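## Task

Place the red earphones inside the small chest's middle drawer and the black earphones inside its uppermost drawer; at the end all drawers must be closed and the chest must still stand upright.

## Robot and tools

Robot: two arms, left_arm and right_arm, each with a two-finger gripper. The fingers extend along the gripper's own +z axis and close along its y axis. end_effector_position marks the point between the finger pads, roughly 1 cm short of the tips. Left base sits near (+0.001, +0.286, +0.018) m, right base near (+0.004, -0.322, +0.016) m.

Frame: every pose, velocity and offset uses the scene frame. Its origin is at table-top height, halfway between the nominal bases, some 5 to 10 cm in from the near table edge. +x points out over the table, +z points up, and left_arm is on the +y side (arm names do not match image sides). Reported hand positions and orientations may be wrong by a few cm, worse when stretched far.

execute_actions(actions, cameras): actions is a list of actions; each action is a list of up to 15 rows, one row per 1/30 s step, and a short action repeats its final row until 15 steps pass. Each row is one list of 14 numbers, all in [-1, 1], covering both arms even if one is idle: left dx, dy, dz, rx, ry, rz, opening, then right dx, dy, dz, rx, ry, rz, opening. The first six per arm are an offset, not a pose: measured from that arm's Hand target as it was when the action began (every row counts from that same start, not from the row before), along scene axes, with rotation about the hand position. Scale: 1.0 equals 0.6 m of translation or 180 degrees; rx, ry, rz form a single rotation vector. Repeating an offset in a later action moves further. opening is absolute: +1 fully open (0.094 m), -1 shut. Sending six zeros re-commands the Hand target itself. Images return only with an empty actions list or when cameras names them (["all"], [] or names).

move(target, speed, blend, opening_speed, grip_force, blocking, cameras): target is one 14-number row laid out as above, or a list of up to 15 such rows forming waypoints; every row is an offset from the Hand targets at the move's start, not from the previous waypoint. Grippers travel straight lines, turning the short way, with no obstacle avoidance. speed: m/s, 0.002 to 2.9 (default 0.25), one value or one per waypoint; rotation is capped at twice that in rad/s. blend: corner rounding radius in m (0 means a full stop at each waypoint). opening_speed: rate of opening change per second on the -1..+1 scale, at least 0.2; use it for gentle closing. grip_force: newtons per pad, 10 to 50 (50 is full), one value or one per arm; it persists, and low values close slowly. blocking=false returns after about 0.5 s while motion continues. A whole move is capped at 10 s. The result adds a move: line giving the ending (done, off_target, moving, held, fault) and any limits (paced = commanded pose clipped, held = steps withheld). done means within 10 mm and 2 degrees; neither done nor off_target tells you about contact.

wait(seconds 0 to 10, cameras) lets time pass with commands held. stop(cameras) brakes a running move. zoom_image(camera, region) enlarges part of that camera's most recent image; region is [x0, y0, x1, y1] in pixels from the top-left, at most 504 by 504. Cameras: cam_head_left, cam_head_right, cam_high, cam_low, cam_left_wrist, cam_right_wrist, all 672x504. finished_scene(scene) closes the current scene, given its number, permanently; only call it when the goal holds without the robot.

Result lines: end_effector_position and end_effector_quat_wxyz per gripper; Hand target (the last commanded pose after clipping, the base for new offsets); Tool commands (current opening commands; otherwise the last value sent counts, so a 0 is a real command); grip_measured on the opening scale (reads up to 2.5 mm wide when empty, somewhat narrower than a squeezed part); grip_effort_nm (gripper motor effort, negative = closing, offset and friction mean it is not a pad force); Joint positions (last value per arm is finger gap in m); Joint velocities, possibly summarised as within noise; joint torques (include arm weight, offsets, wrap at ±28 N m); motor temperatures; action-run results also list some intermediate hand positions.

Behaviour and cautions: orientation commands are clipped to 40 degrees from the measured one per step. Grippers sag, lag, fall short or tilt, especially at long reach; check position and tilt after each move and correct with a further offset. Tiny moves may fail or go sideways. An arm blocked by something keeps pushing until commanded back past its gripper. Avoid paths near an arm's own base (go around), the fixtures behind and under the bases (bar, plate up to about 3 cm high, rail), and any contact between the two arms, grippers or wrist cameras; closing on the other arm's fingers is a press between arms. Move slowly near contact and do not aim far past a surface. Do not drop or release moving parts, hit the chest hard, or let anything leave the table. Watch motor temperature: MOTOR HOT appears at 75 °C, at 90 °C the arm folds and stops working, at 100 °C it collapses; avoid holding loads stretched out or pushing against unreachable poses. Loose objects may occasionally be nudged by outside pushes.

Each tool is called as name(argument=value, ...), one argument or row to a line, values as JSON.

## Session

execute_actions(
  actions=[],
)

Scene clock: 0.00 s.
left_arm: end_effector_position=(+0.3708, +0.2925, +0.1222) grip_measured=+1.000 grip_effort_nm=n/a end_effector_quat_wxyz=(+0.624, -0.026, +0.780, +0.043) | right_arm: end_effector_position=(+0.3911, -0.3506, +0.1383) grip_measured=+1.000 grip_effort_nm=n/a end_effector_quat_wxyz=(+0.659, +0.077, +0.747, -0.036)
Joint positions: left_arm=[-0.069 1.562 0.233 1.07 -0.148 -0.002 0.094] | right_arm=[0.005 1.584 0.264 1.193 0.143 0.073 0.094]
Joint velocities: within noise
Joint torques (N m): no reading
Motor temperatures (°C): left_arm=[26 27 28 29 24 23 25] | right_arm=[24 32 31 29 25 22 23]
Heat: left arm: 29 °C; right arm: 32 °C.
Hand target: left_arm +0.3724, +0.2926, +0.1243; +0.625, -0.026, +0.779, +0.043 | right_arm +0.3926, -0.3509, +0.1434; +0.665, +0.078, +0.742, -0.036
Tool commands: left_gripper/opening=+1.0 right_gripper/opening=+1.0

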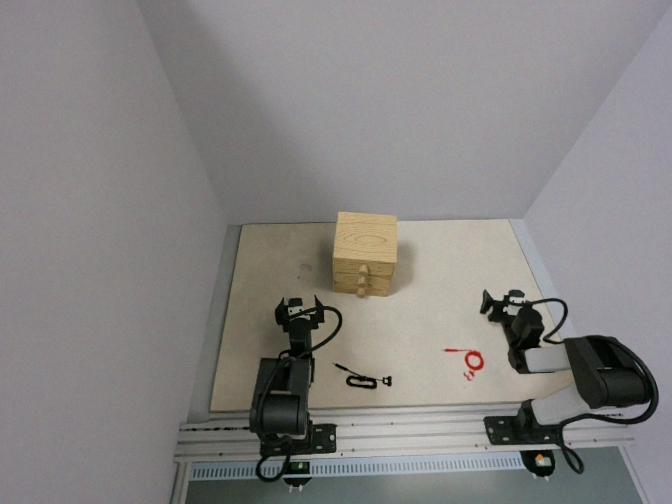

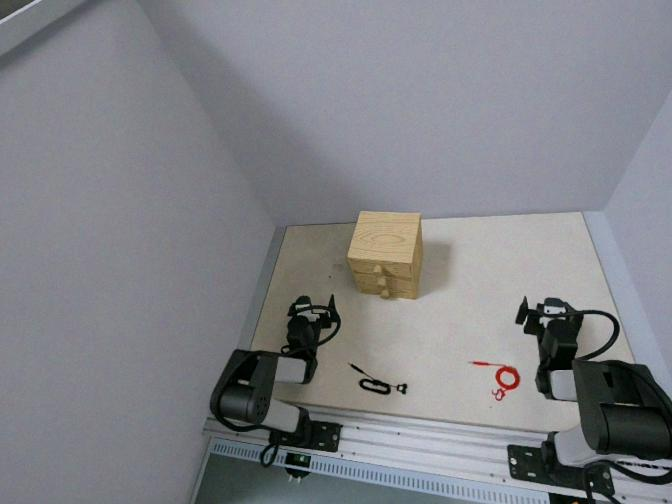

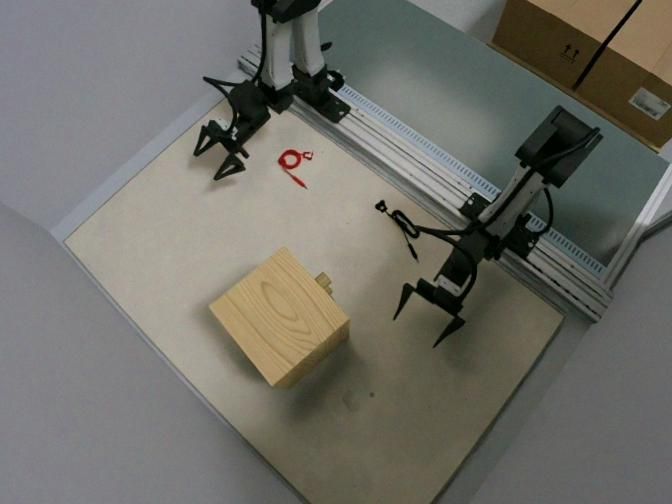

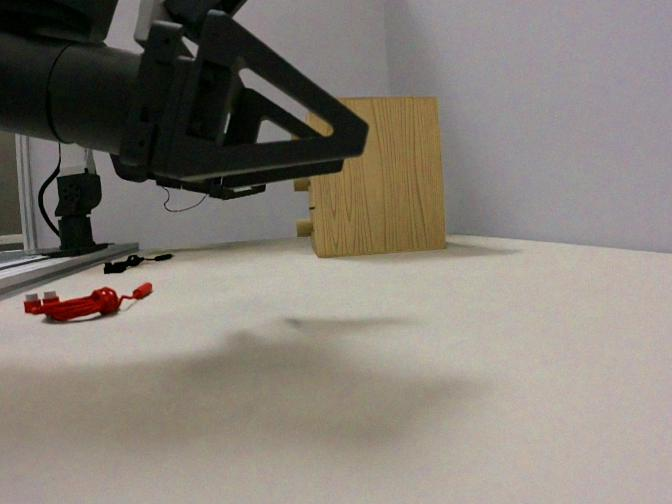

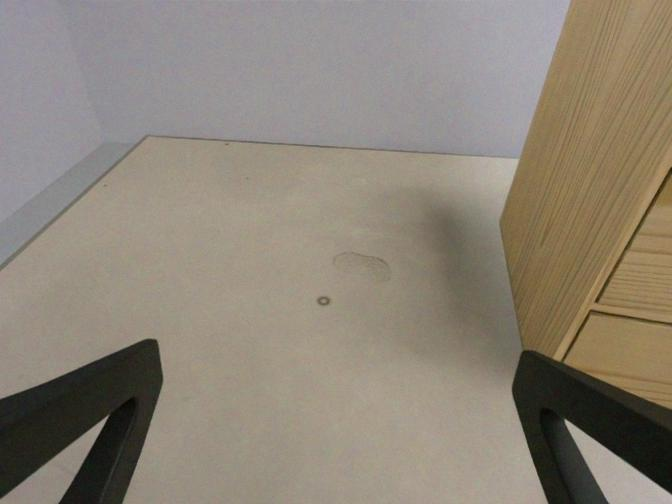

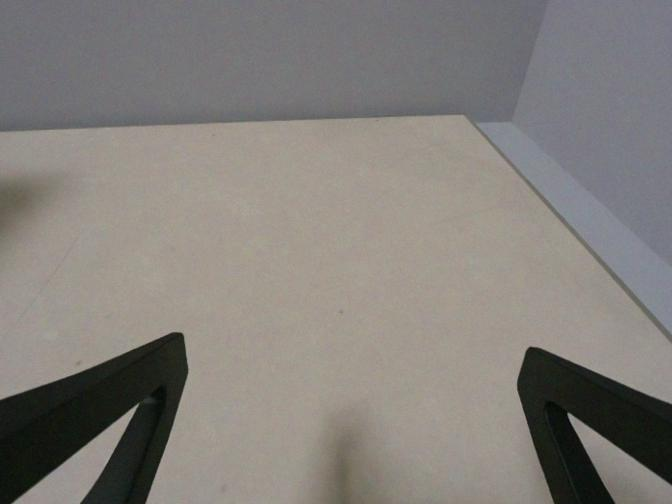

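move(
  target=[-0.1207,-0.271,0.093,-0.0073,0.1535,-0.0703,1,-0.254,0.168,0.044,0.0251,0.4645,0.0545,0.6],
  speed=0.4,
  cameras=["cam_left_wrist","cam_right_wrist","cam_head_left"],
)

Scene clock: 23.80 s.
left_arm: end_effector_position=(+0.2936, +0.1333, +0.1691) grip_measured=+1.000 grip_effort_nm=-0.01 end_effector_quat_wxyz=(+0.412, +0.072, +0.908, -0.029) | right_arm: end_effector_position=(+0.2439, -0.2524, +0.1651) grip_measured=+0.602 grip_effort_nm=-0.06 end_effector_quat_wxyz=(+0.009, -0.003, +1.000, -0.002)
Joint positions: left_arm=[-0.673 1.176 0.766 -0.408 -0.356 -0.358 0.094] | right_arm=[0.299 1.465 1.316 -1.4 0.004 0.275 0.075]
Joint torques (N m): left_arm=[-0.4 -2.37 11.64 2.05 -0.46 -0.04] | right_arm=[0.57 -4.94 7.47 0.03 -0.03 0.1]
Motor temperatures (°C): left_arm=[26 29 30 38 24 23 25] | right_arm=[24 34 34 35 25 22 23]
Heat: left arm: 38 °C; right arm: 35 °C.
Hand target: left_arm +0.2999, +0.1300, +0.1801; +0.422, +0.063, +0.904, -0.029 | right_arm +0.2402, -0.2501, +0.1697; -0.001, +0.000, +1.000, +0.000
Off the commanded pose: left_arm 0.013 m, 2 deg | right_arm 0.006 m, 1 deg.
move: off_target (left_arm)
Images, in order (width x height): cam_head_left 672x504, cam_left_wrist 672x504, cam_right_wrist 672x504.

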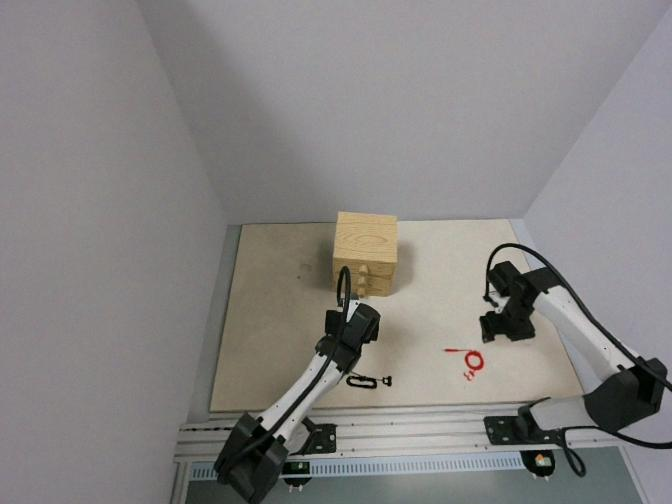

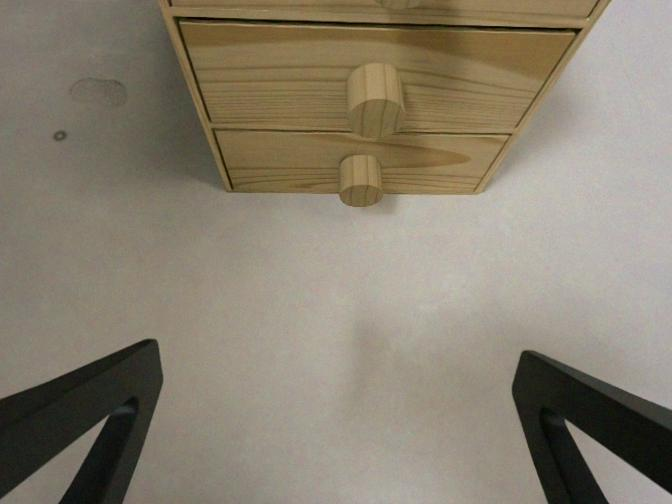

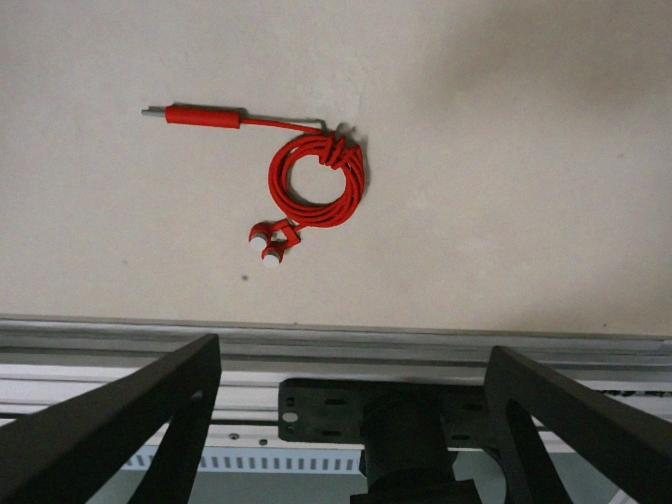

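move(
  target=[0.147,-0.052,-0.025,0,0,-0.009,0.2,-0.03,-0.018,-0.2,0,0,0,-0.3],
  speed=0.2,
  cameras=["cam_left_wrist","cam_right_wrist"],
)

Scene clock: 55.40 s.
left_arm: end_effector_position=(+0.3756, +0.1026, +0.1551) grip_measured=+0.202 grip_effort_nm=-0.13 end_effector_quat_wxyz=(+0.407, +0.077, +0.909, -0.031) | right_arm: end_effector_position=(+0.2260, -0.2598, +0.0519) grip_measured=-0.298 grip_effort_nm=-0.07 end_effector_quat_wxyz=(+0.005, +0.000, +1.000, -0.003)
Joint positions: left_arm=[-0.583 1.539 0.978 -0.243 -0.282 -0.285 0.056] | right_arm=[0.291 1.461 0.854 -0.951 0.004 0.274 0.033]
Joint torques (N m): left_arm=[0.7 -4.89 11.45 2.38 -0.22 0.27] | right_arm=[-0.49 -5.26 4.31 0.38 -0.01 -0.1]
Motor temperatures (°C): left_arm=[26 28 36 39 24 23 25] | right_arm=[24 34 36 31 25 22 23]
Heat: left arm: 39 °C; right arm: 36 °C.
Hand target: left_arm +0.3882, +0.0987, +0.1652; +0.422, +0.076, +0.903, -0.035 | right_arm +0.2222, -0.2609, +0.0498; -0.001, +0.000, +1.000, +0.000
Off the commanded pose: left_arm 0.017 m, 2 deg | right_arm 0.004 m, 1 deg.
move: off_target (left_arm)
Images, in order (width x height): cam_left_wrist 672x504, cam_right_wrist 672x504.

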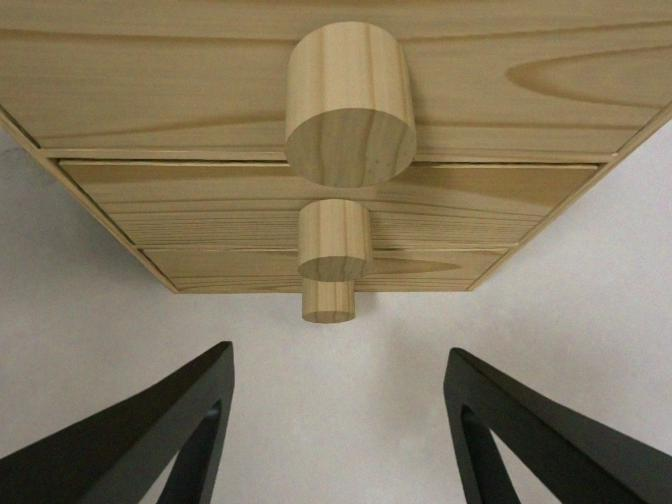

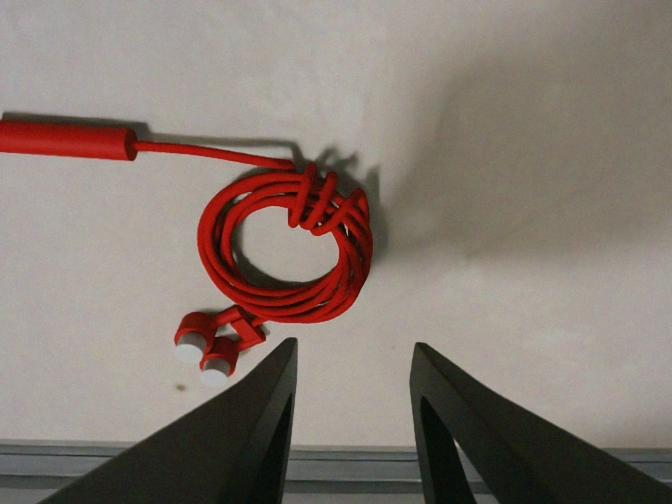

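move(
  target=[
    [0.0913,-0.0153,-0.077,0,0,0,0.2,0,0.005,-0.0635,0,0,0,-0.3],
    [0.0913,-0.0153,-0.077,0,0,0,-0.6,0,0.005,-0.0635,0,0,0,-1],
  ],
  speed=0.12,
  grip_force=[50,32],
  cameras=["cam_left_wrist","cam_right_wrist"],
)

Scene clock: 69.77 s.
left_arm: end_effector_position=(+0.4301, +0.0937, +0.1118) grip_measured=-0.417 grip_effort_nm=-1.04 end_effector_quat_wxyz=(+0.408, +0.074, +0.909, -0.032) | right_arm: end_effector_position=(+0.2284, -0.2591, +0.0160) grip_measured=-0.889 grip_effort_nm=-0.61 end_effector_quat_wxyz=(+0.011, +0.000, +1.000, -0.001)
Joint positions: left_arm=[-0.524 1.792 1.06 -0.059 -0.242 -0.247 0.027] | right_arm=[0.291 1.529 0.758 -0.775 0.003 0.274 0.005]
Joint torques (N m): left_arm=[0.46 -6.64 10.99 2.41 -0.21 0.28] | right_arm=[0.57 -4.66 3.96 0.39 -0.01 0.04]
Heat: left arm: 39 °C; right arm: 36 °C.
Hand target: left_arm +0.4429, +0.0896, +0.1189; +0.422, +0.076, +0.903, -0.035 | right_arm +0.2221, -0.2580, +0.0115; -0.001, +0.000, +1.000, +0.000
Off the commanded pose: left_arm 0.015 m, 2 deg | right_arm 0.008 m, 1 deg.
grip_force (N): 50, 32
move: off_target (left_arm); target 2's new opening was sent with left_arm's hand 0.016 m and 2 deg from that target
Images, in order (width x height): cam_left_wrist 672x504, cam_right_wrist 672x504.

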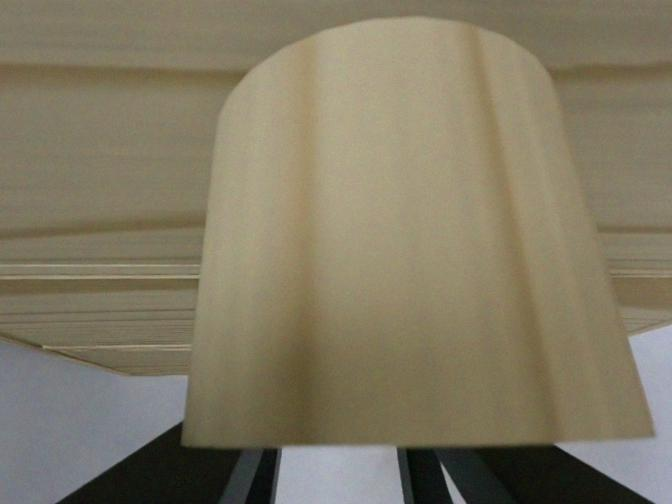

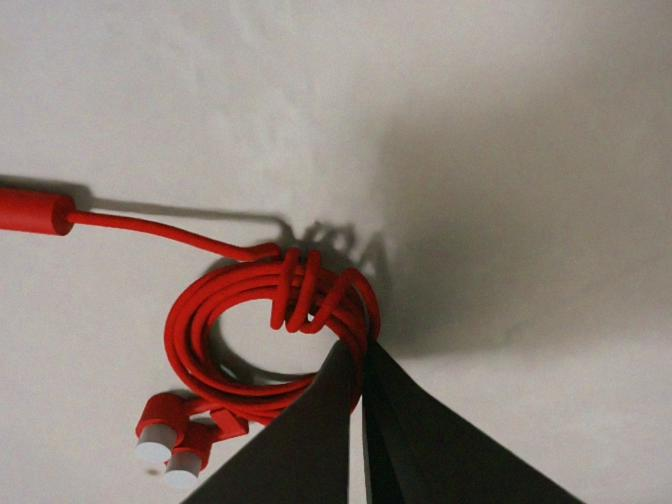

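move(
  target=[
    [-0.165,0.0275,0,0,0,0,-0.6,0,0,0.347,0,0,0,-1],
    [-0.165,0.0275,0,0,0,0,0.2,0,0,0.347,0,0,0,-1],
    [-0.2275,0.037,0.054,0,0,0,0.2,0,0,0.347,0,0,0,-1],
    [-0.37,0.284,0.22,0,0,0,0.2,0,0,0.347,0,0,0,-1],
    [-0.37,0.284,0.22,0,0,0,0.2,0.13,0.347,0.38,-0.138,-0.1167,0.436,-1],
    [-0.37,0.284,0.22,0,0,0,0.2,0.335,0.6025,0.347,-0.138,-0.1167,0.436,-1],
  ],
  speed=[0.18,0.15,0.15,0.35,0.4,0.25],
  blend=[0,0,0.01,0.03,0.03,0],
  cameras=["cam_left_wrist","cam_right_wrist","cam_high","cam_head_right"],
)

Scene clock: 106.60 s.
left_arm: end_effector_position=(+0.2190, +0.2594, +0.2403) grip_measured=+0.198 grip_effort_nm=0.12 end_effector_quat_wxyz=(+0.414, +0.072, +0.907, -0.037) | right_arm: end_effector_position=(+0.4170, +0.1037, +0.2132) grip_measured=-0.893 grip_effort_nm=-0.66 end_effector_quat_wxyz=(-0.311, +0.629, -0.689, +0.181)
Joint positions: left_arm=[-0.054 0.686 0.865 -0.931 0.103 0.074 0.056] | right_arm=[0.948 2.544 2.839 -1.26 0.457 -0.692 0.005]
Joint torques (N m): left_arm=[0.61 1.46 10.99 2.17 0.03 0.28] | right_arm=[-0.43 -13.52 7.83 1.68 0.35 -0.09]
Motor temperatures (°C): left_arm=[26 32 45 39 24 23 27] | right_arm=[24 36 36 30 25 22 24]
Heat: left arm: 45 °C; right arm: 36 °C.
Hand target: left_arm +0.2209, +0.2600, +0.2509; +0.422, +0.076, +0.903, -0.035 | right_arm +0.4231, +0.1035, +0.2199; +0.166, -0.623, +0.738, -0.198
Off the commanded pose: left_arm 0.011 m, 1 deg | right_arm 0.009 m, 18 deg.
elbow stopped short (right arm): the move would have taken joint 3 (elbow) straighter than the controller allows.
grip_force (N): 50, 32
move: off_target (left_arm, right_arm)
Images, in order (width x height): cam_head_right 672x504, cam_high 672x504, cam_left_wrist 672x504, cam_right_wrist 672x504.

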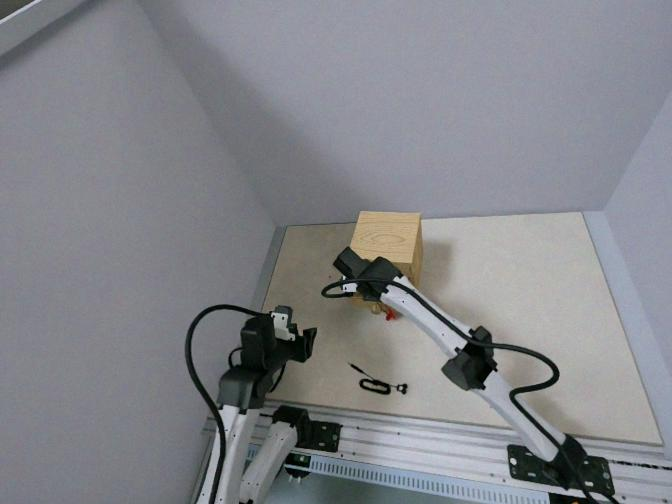

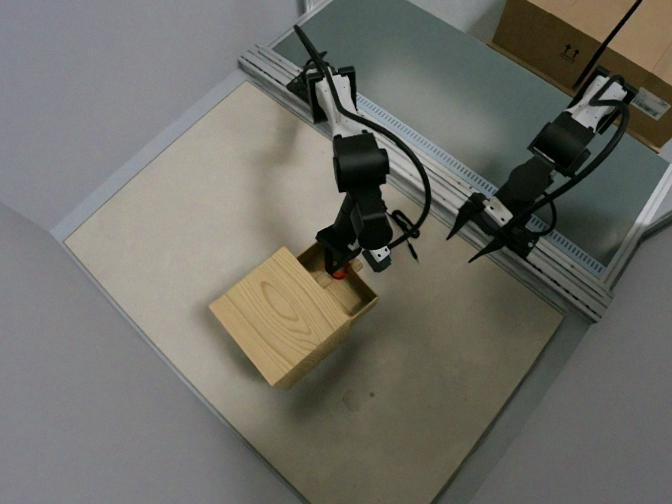

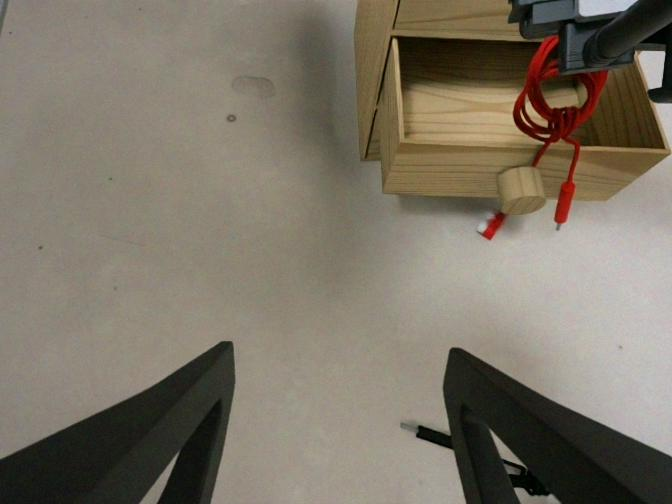

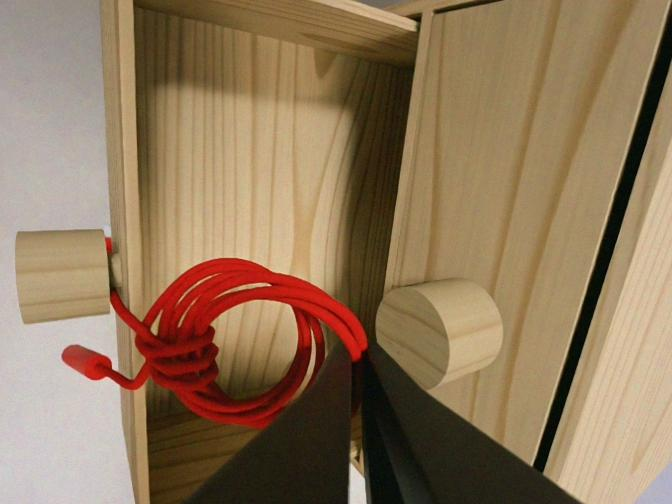

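move(
  target=[
    [0,0,0,0,0,0,0.2,-0.155,-0.09,0.083,0.3095,-0.113,-0.336,-1],
    [0,0,0,0,0,0,0.2,-0.005,-0.0325,0.033,0.3095,-0.113,-0.336,-1],
  ],
  speed=[0.4,0.2],
  blend=[0.02,0],
  cameras=["cam_left_wrist","cam_right_wrist","cam_high","cam_head_right"],
)

Scene clock: 129.87 s.
left_arm: end_effector_position=(+0.2189, +0.2594, +0.2402) grip_measured=+0.198 grip_effort_nm=0.11 end_effector_quat_wxyz=(+0.414, +0.072, +0.907, -0.037) | right_arm: end_effector_position=(+0.4218, +0.0837, +0.2409) grip_measured=-0.897 grip_effort_nm=-0.66 end_effector_quat_wxyz=(+0.428, +0.003, +0.904, +0.004)
Joint positions: left_arm=[-0.054 0.686 0.865 -0.932 0.103 0.074 0.056] | right_arm=[0.978 2.48 2.751 -1.221 0.682 0.743 0.005]
Joint torques (N m): left_arm=[0.61 1.43 10.97 2.17 0.03 0.27] | right_arm=[0.24 -12.77 7.82 1.3 0.39 -0.04]
Motor temperatures (°C): left_arm=[26 30 47 39 24 23 26] | right_arm=[24 51 39 31 25 22 24]
Heat: left arm: 47 °C; right arm: 51 °C.
Hand target: left_arm +0.2209, +0.2600, +0.2509; +0.422, +0.076, +0.903, -0.035 | right_arm +0.4201, +0.0840, +0.2397; +0.423, +0.000, +0.906, -0.001
Off the commanded pose: left_arm 0.011 m, 1 deg | right_arm 0.002 m, 1 deg.
grip_force (N): 50, 32
move: off_target (left_arm)
Images, in order (width x height): cam_head_right 672x504, cam_high 672x504, cam_left_wrist 672x504, cam_right_wrist 672x504.

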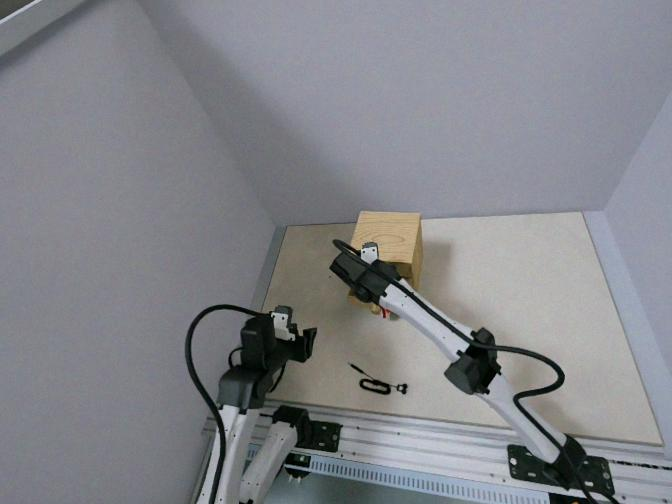

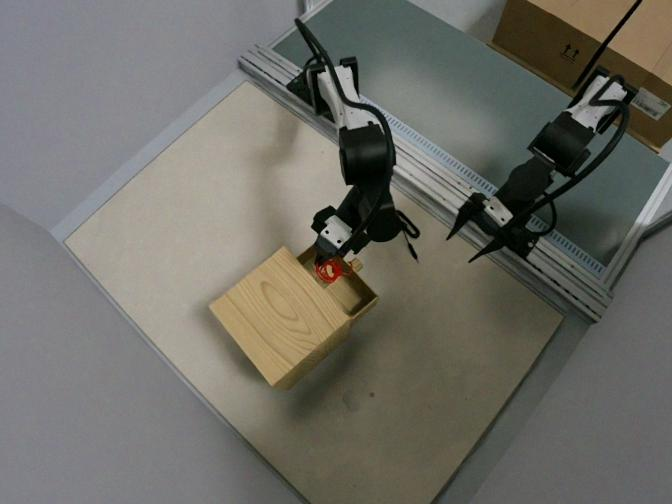

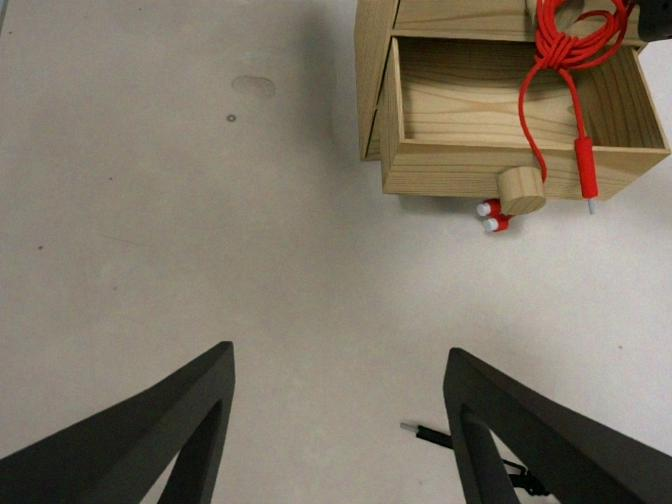

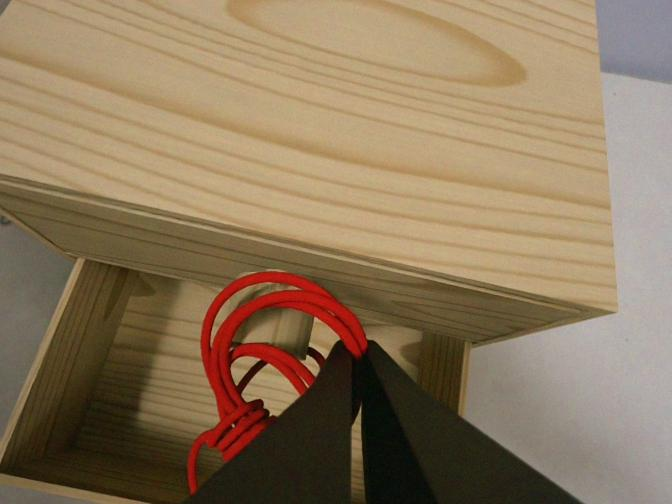

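move(
  target=[
    [0,0,0,0,0,0,0.2,-0.067,0,0.134,0,-0.0833,0,-1],
    [0,0,0,0,0,0,0.2,-0.012,0.007,0.117,0,-0.0833,0,-1],
  ],
  speed=0.15,
  blend=[0.01,0],
  cameras=["cam_left_wrist","cam_right_wrist","cam_low"],
)

Scene clock: 152.40 s.
left_arm: end_effector_position=(+0.2189, +0.2594, +0.2402) grip_measured=+0.198 grip_effort_nm=0.12 end_effector_quat_wxyz=(+0.414, +0.072, +0.907, -0.037) | right_arm: end_effector_position=(+0.4118, +0.0874, +0.3084) grip_measured=-0.932 grip_effort_nm=-0.66 end_effector_quat_wxyz=(+0.532, -0.001, +0.847, -0.002)
Joint positions: left_arm=[-0.054 0.686 0.865 -0.932 0.103 0.074 0.056] | right_arm=[1.039 2.301 2.518 -0.955 0.878 0.612 0.003]
Joint torques (N m): left_arm=[0.64 1.46 10.99 2.17 0.03 0.27] | right_arm=[0.13 -13.2 5.23 2.03 0.49 -0.06]
Heat: left arm: 48 °C; right arm: 52 °C.
Hand target: left_arm +0.2209, +0.2600, +0.2509; +0.422, +0.076, +0.903, -0.035 | right_arm +0.4129, +0.0883, +0.3097; +0.537, +0.000, +0.843, -0.001
Off the commanded pose: left_arm 0.011 m, 1 deg | right_arm 0.002 m, 1 deg.
grip_force (N): 50, 32
move: off_target (left_arm)
Images, in order (width x height): cam_low 672x504, cam_left_wrist 672x504, cam_right_wrist 672x504.

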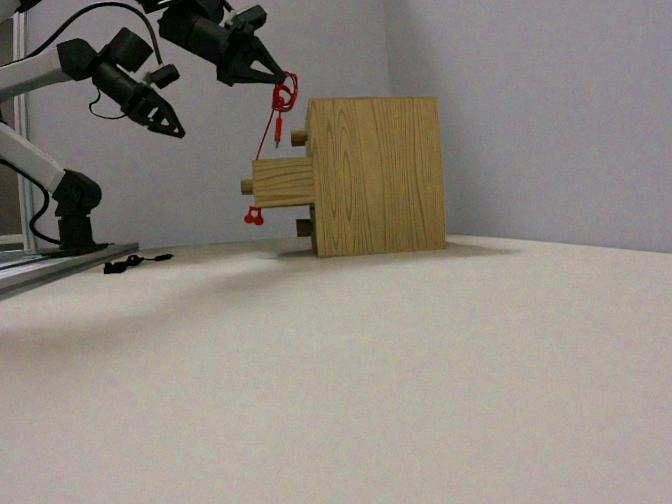

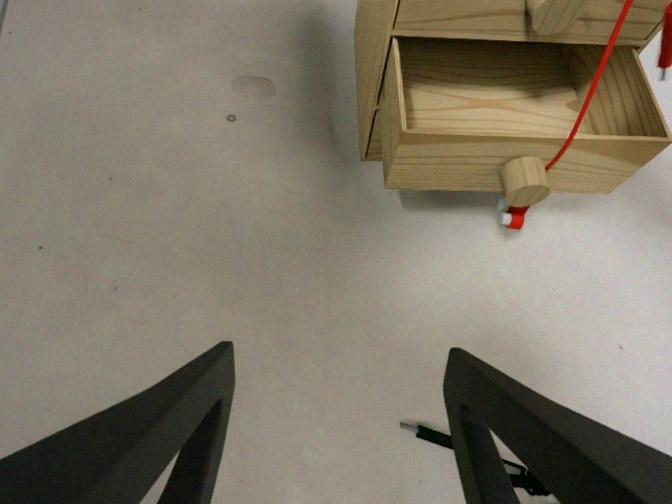

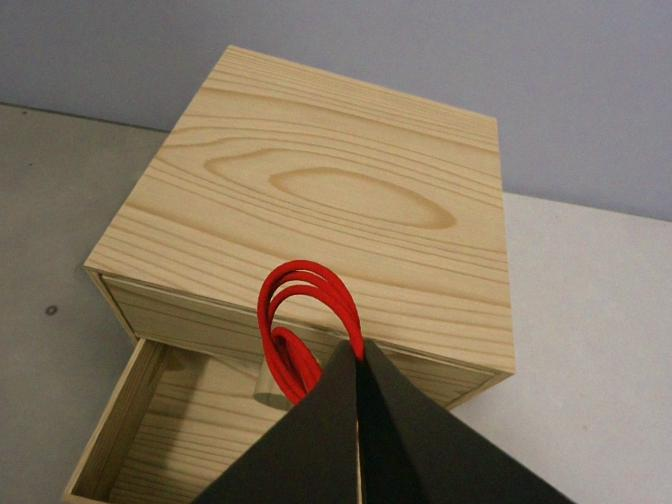

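move(
  target=[
    [0,0,0,0,0,0,0.2,-0.12,-0.047,0.02,0,0,0,-1],
    [0,0,0,0,0,0,0.2,-0.12,-0.047,0.2,0,0,0,-1],
  ],
  speed=0.12,
  cameras=["cam_left_wrist","cam_low","cam_head_right"],
)

Scene clock: 166.37 s.
left_arm: end_effector_position=(+0.2189, +0.2594, +0.2402) grip_measured=+0.198 grip_effort_nm=0.12 end_effector_quat_wxyz=(+0.414, +0.072, +0.907, -0.037) | right_arm: end_effector_position=(+0.3415, +0.0614, +0.4294) grip_measured=-0.933 grip_effort_nm=-0.67 end_effector_quat_wxyz=(+0.576, -0.016, +0.816, +0.041)
Joint positions: left_arm=[-0.054 0.686 0.865 -0.932 0.103 0.074 0.056] | right_arm=[1.148 2.219 2.846 -1.227 0.95 0.565 0.003]
Joint torques (N m): left_arm=[0.61 1.43 10.99 2.17 0.03 0.28] | right_arm=[0.31 -10.32 6.3 1.73 0.52 -0.11]
Motor temperatures (°C): left_arm=[26 28 49 40 24 23 25] | right_arm=[24 55 39 33 25 22 24]
Heat: left arm: 49 °C; right arm: 55 °C.
Hand target: left_arm +0.2209, +0.2600, +0.2509; +0.422, +0.076, +0.903, -0.035 | right_arm +0.3408, +0.0600, +0.4299; +0.537, +0.000, +0.843, +0.000
Off the commanded pose: left_arm 0.011 m, 1 deg | right_arm 0.002 m, 7 deg.
elbow stopped short (right arm): the move would have taken joint 3 (elbow) straighter than the controller allows.
grip_force (N): 50, 32
move: off_target (left_arm, right_arm)
Images, in order (width x height): cam_head_right 672x504, cam_low 672x504, cam_left_wrist 672x504.

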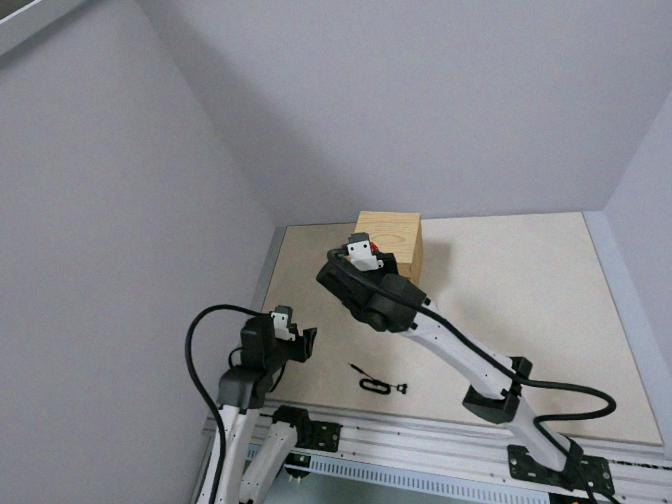

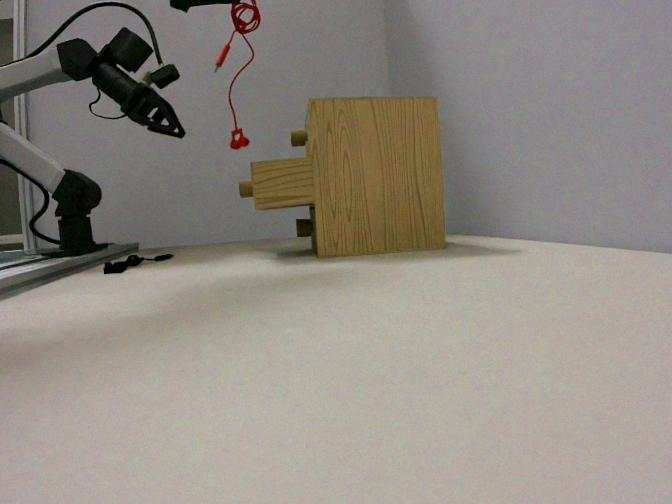

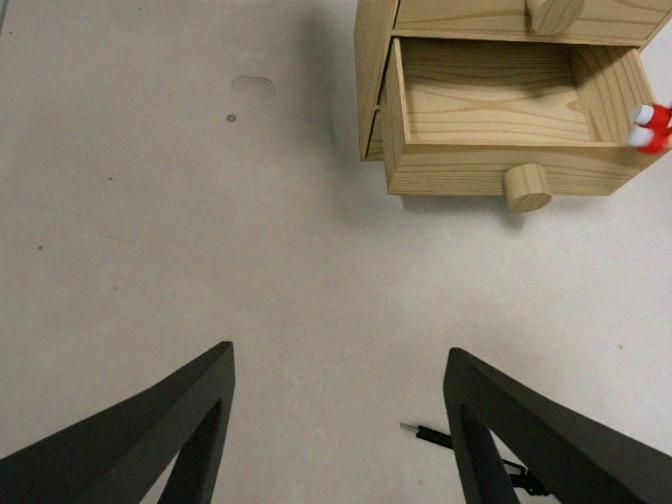

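move(
  target=[
    [0,0,0,0,0,0,0.2,0,-0.02,0,0.0195,-0.0535,0.2225,-1],
    [0,0,0,0,0,0,0.2,0.1187,0.058,-0.01,0.0195,-0.0535,0.2225,-1],
  ],
  speed=[0.2,0.12],
  cameras=["cam_left_wrist","cam_low","cam_right_wrist"],
)

Scene clock: 186.23 s.
left_arm: end_effector_position=(+0.2189, +0.2594, +0.2402) grip_measured=+0.198 grip_effort_nm=0.12 end_effector_quat_wxyz=(+0.414, +0.072, +0.907, -0.037) | right_arm: end_effector_position=(+0.4110, +0.0957, +0.4148) grip_measured=-0.933 grip_effort_nm=-0.66 end_effector_quat_wxyz=(+0.567, -0.271, +0.750, +0.206)
Joint positions: left_arm=[-0.054 0.686 0.865 -0.932 0.103 0.074 0.056] | right_arm=[0.856 1.938 2.147 -0.48 0.138 0.042 0.003]
Joint torques (N m): left_arm=[0.61 1.44 10.95 2.17 0.03 0.28] | right_arm=[-0.32 -10.25 8.99 2.36 0.01 -0.1]
Motor temperatures (°C): left_arm=[26 28 50 41 24 23 25] | right_arm=[24 57 39 34 25 22 24]
Heat: left arm: 50 °C; right arm: 57 °C.
Hand target: left_arm +0.2209, +0.2600, +0.2509; +0.422, +0.076, +0.903, -0.035 | right_arm +0.4120, +0.0950, +0.4237; +0.572, -0.272, +0.745, +0.209
Off the commanded pose: left_arm 0.011 m, 1 deg | right_arm 0.009 m, 1 deg.
grip_force (N): 50, 32
move: off_target (left_arm)
Images, in order (width x height): cam_low 672x504, cam_left_wrist 672x504, cam_right_wrist 672x504.

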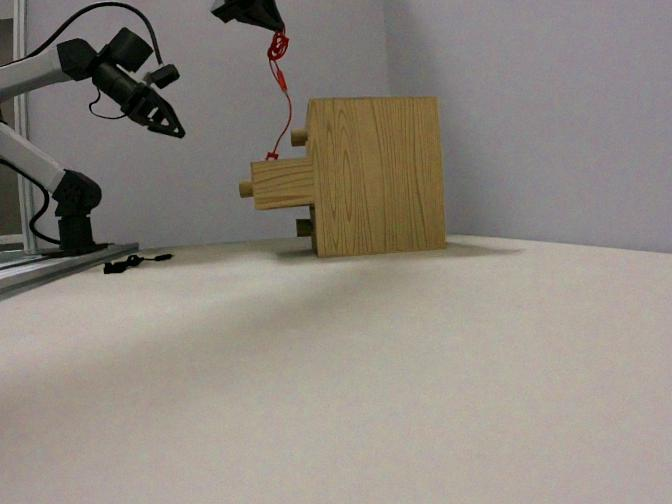

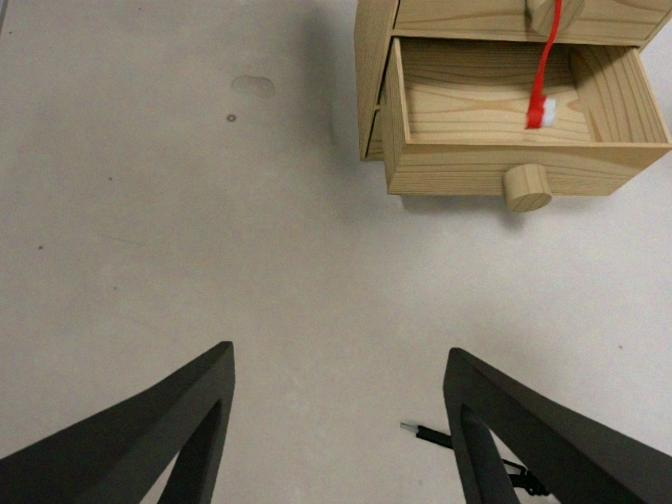

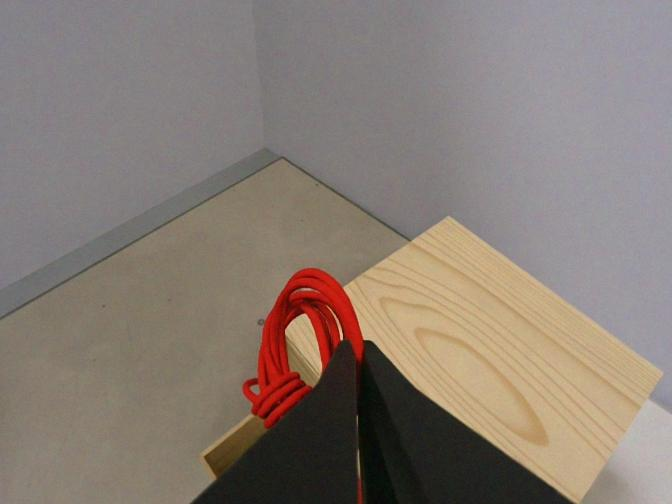

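move(
  target=[0,0,0,0,0,0,0.2,-0.005,0.012,-0.375,0,0,0,-1],
  speed=0.15,
  cameras=["cam_left_wrist","cam_low","cam_right_wrist","cam_high"],
)

Scene clock: 196.67 s.
left_arm: end_effector_position=(+0.2189, +0.2594, +0.2402) grip_measured=+0.198 grip_effort_nm=0.12 end_effector_quat_wxyz=(+0.414, +0.072, +0.907, -0.037) | right_arm: end_effector_position=(+0.4106, +0.0993, +0.1983) grip_measured=-0.934 grip_effort_nm=-0.67 end_effector_quat_wxyz=(+0.567, -0.272, +0.750, +0.207)
Joint positions: left_arm=[-0.054 0.686 0.865 -0.932 0.103 0.074 0.056] | right_arm=[0.862 1.947 1.274 0.402 0.14 0.042 0.003]
Joint torques (N m): left_arm=[0.61 1.46 10.97 2.17 0.03 0.27] | right_arm=[0.61 -10.55 5.93 2.74 0.14 -0.05]
Motor temperatures (°C): left_arm=[26 27 50 41 24 23 25] | right_arm=[24 57 39 36 25 22 24]
Heat: left arm: 50 °C; right arm: 57 °C.
Hand target: left_arm +0.2209, +0.2600, +0.2509; +0.422, +0.076, +0.903, -0.035 | right_arm +0.4090, +0.1021, +0.1988; +0.572, -0.272, +0.745, +0.209
Off the commanded pose: left_arm 0.011 m, 1 deg | right_arm 0.003 m, 1 deg.
grip_force (N): 50, 32
move: off_target (left_arm)
Images, in order (width x height): cam_high 672x504, cam_low 672x504, cam_left_wrist 672x504, cam_right_wrist 672x504.

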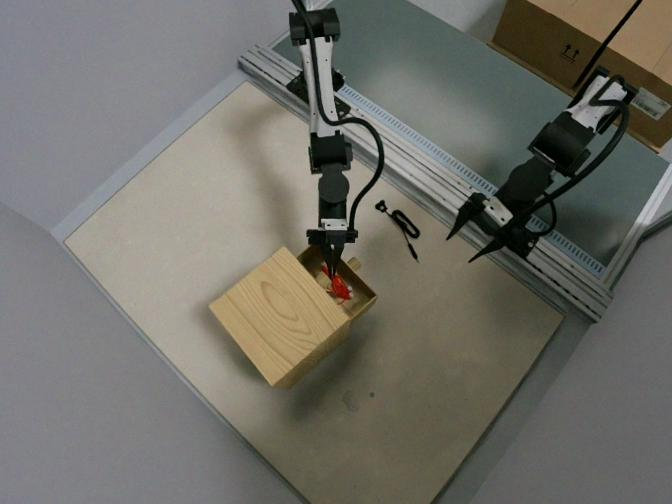

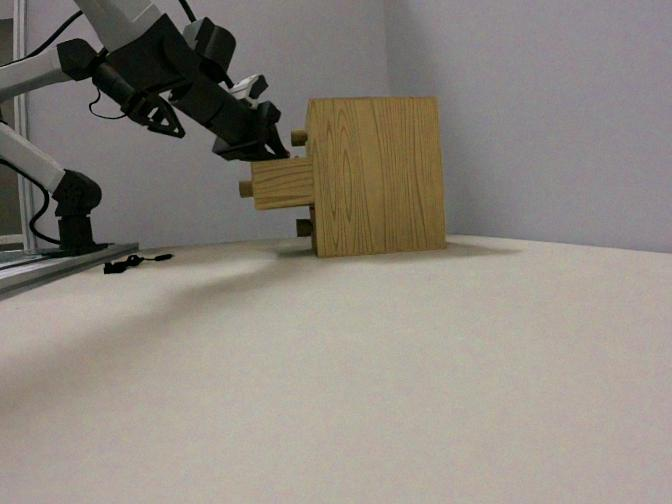

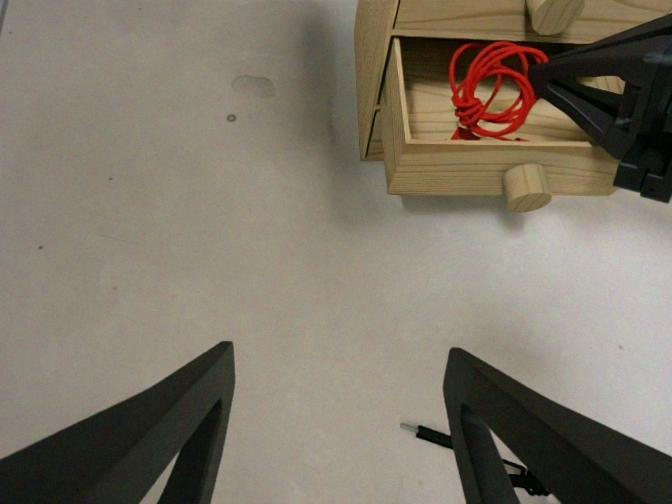

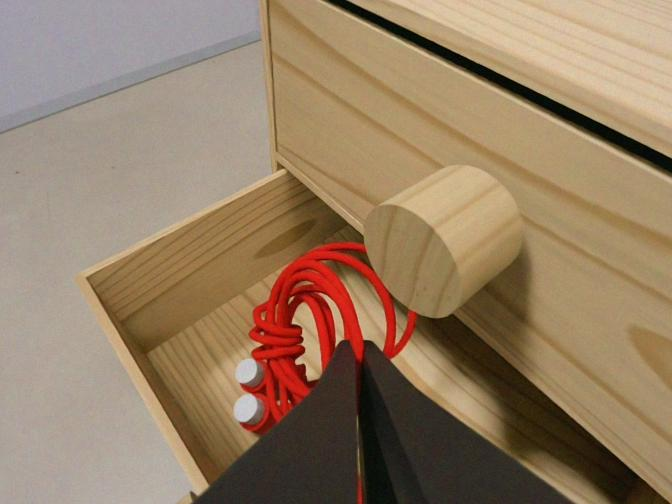

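move(
  target=[
    [0,0,0,0,0,0,0.2,0,0,-0.01,0,0,0,-1],
    [0,0,0,0,0,0,0.2,0,0,-0.01,0,0,0,-0.55],
    [0,0,0,0,0,0,0.2,-0.1,-0.083,0.067,0,0,0,-0.55],
    [0,0,0,0,0,0,0.2,-0.315,-0.587,0.135,0,0,0,-0.55],
  ],
  speed=[0.1,0.1,0.1,0.35],
  blend=[0,0,0.02,0],
  cameras=["cam_left_wrist","cam_high","cam_head_left"],
)

Scene clock: 214.43 s.
left_arm: end_effector_position=(+0.2189, +0.2594, +0.2402) grip_measured=+0.198 grip_effort_nm=0.12 end_effector_quat_wxyz=(+0.414, +0.072, +0.907, -0.037) | right_arm: end_effector_position=(+0.2214, -0.2514, +0.2709) grip_measured=-0.552 grip_effort_nm=0.14 end_effector_quat_wxyz=(+0.569, -0.264, +0.751, +0.208)
Joint positions: left_arm=[-0.054 0.686 0.865 -0.932 0.103 0.074 0.056] | right_arm=[-0.399 0.55 0.668 -0.659 -1.041 -0.464 0.021]
Joint torques (N m): left_arm=[0.61 1.46 10.97 2.17 0.03 0.27] | right_arm=[-0.36 1.39 8.58 1.72 -0.41 -0.14]
Heat: left arm: 51 °C; right arm: 53 °C.
Hand target: left_arm +0.2209, +0.2600, +0.2509; +0.422, +0.076, +0.903, -0.035 | right_arm +0.2200, -0.2501, +0.2798; +0.572, -0.272, +0.745, +0.208
Off the commanded pose: left_arm 0.011 m, 1 deg | right_arm 0.009 m, 1 deg.
grip_force (N): 50, 32
move: off_target (left_arm)
Images, in order (width x height): cam_head_left 672x504, cam_high 672x504, cam_left_wrist 672x504.

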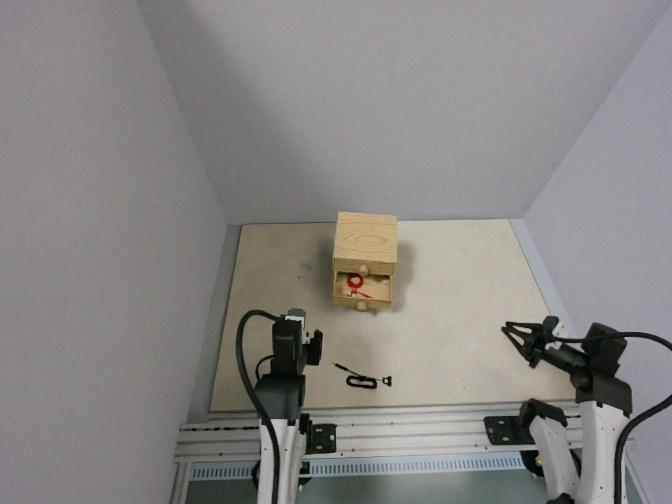

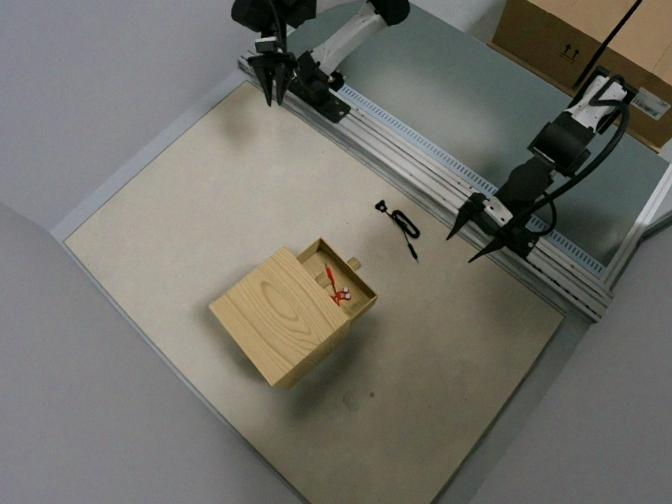

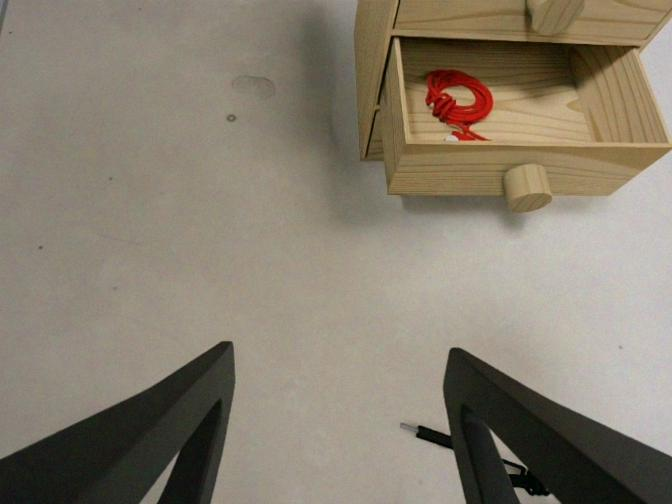

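move(
  target=[
    [0.1425,-0.247,-0.166,0,0,0,0.2,0,0,0,0,0,0,-0.55],
    [0.205,-0.2565,-0.22,0,0,0,0.2,0,0,0,0,0,0,-0.55],
    [0.205,-0.2565,-0.22,0,0,0,-0.6,0,0,0,0,0,0,-0.55],
    [0.3745,-0.285,-0.22,0,0,0,-0.6,0,0,0,0,0,0,-0.55],
    [0.3745,-0.285,-0.22,0,0,0,0.2,0,0,0,0,0,0,-0.55],
    [0.29,-0.271,-0.147,0,0,0,0.2,0,0,0,0,0,0,-0.55],
  ],
  speed=[0.35,0.15,0.15,0.15,0.15,0.15],
  blend=[0.01,0,0,0,0,0],
  cameras=["cam_left_wrist","cam_high"],
)

Scene clock: 228.80 s.
left_arm: end_effector_position=(+0.3985, +0.0928, +0.1624) grip_measured=+0.198 grip_effort_nm=0.11 end_effector_quat_wxyz=(+0.420, +0.083, +0.903, -0.040) | right_arm: end_effector_position=(+0.2212, -0.2513, +0.2708) grip_measured=-0.552 grip_effort_nm=0.14 end_effector_quat_wxyz=(+0.569, -0.265, +0.751, +0.208)
Joint positions: left_arm=[-0.564 1.607 1.051 -0.209 -0.257 -0.256 0.056] | right_arm=[-0.399 0.55 0.668 -0.66 -1.042 -0.466 0.021]
Joint torques (N m): left_arm=[-0.21 -8.98 6.83 2.2 -0.4 -0.03] | right_arm=[-0.38 1.39 8.58 1.73 -0.41 -0.16]
Motor temperatures (°C): left_arm=[26 28 50 42 24 23 25] | right_arm=[24 47 43 36 25 22 24]
Heat: left arm: 50 °C; right arm: 47 °C.
Hand target: left_arm +0.3948, +0.0974, +0.1626; +0.422, +0.076, +0.903, -0.035 | right_arm +0.2200, -0.2501, +0.2798; +0.572, -0.272, +0.745, +0.209
Off the commanded pose: left_arm 0.006 m, 1 deg | right_arm 0.009 m, 1 deg.
grip_force (N): 50, 32
move: done; target 5's new opening was sent with left_arm's hand 0.016 m and 1 deg from that target
Images, in order (width x height): cam_high 672x504, cam_left_wrist 672x504.

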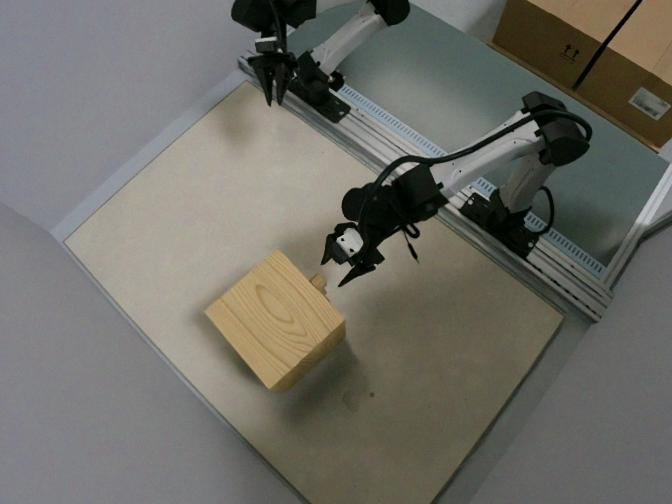

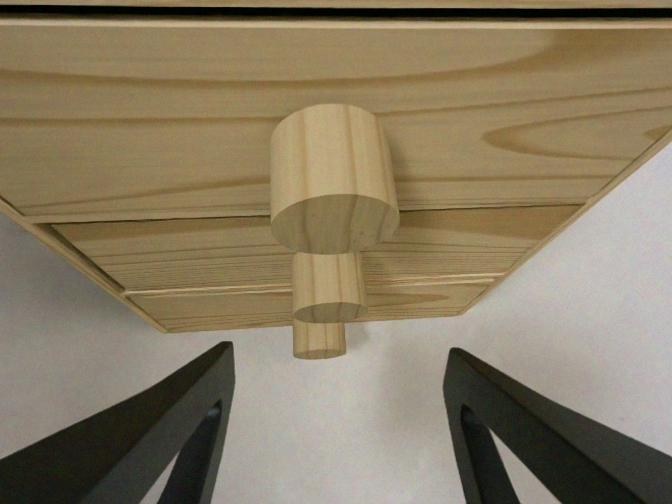

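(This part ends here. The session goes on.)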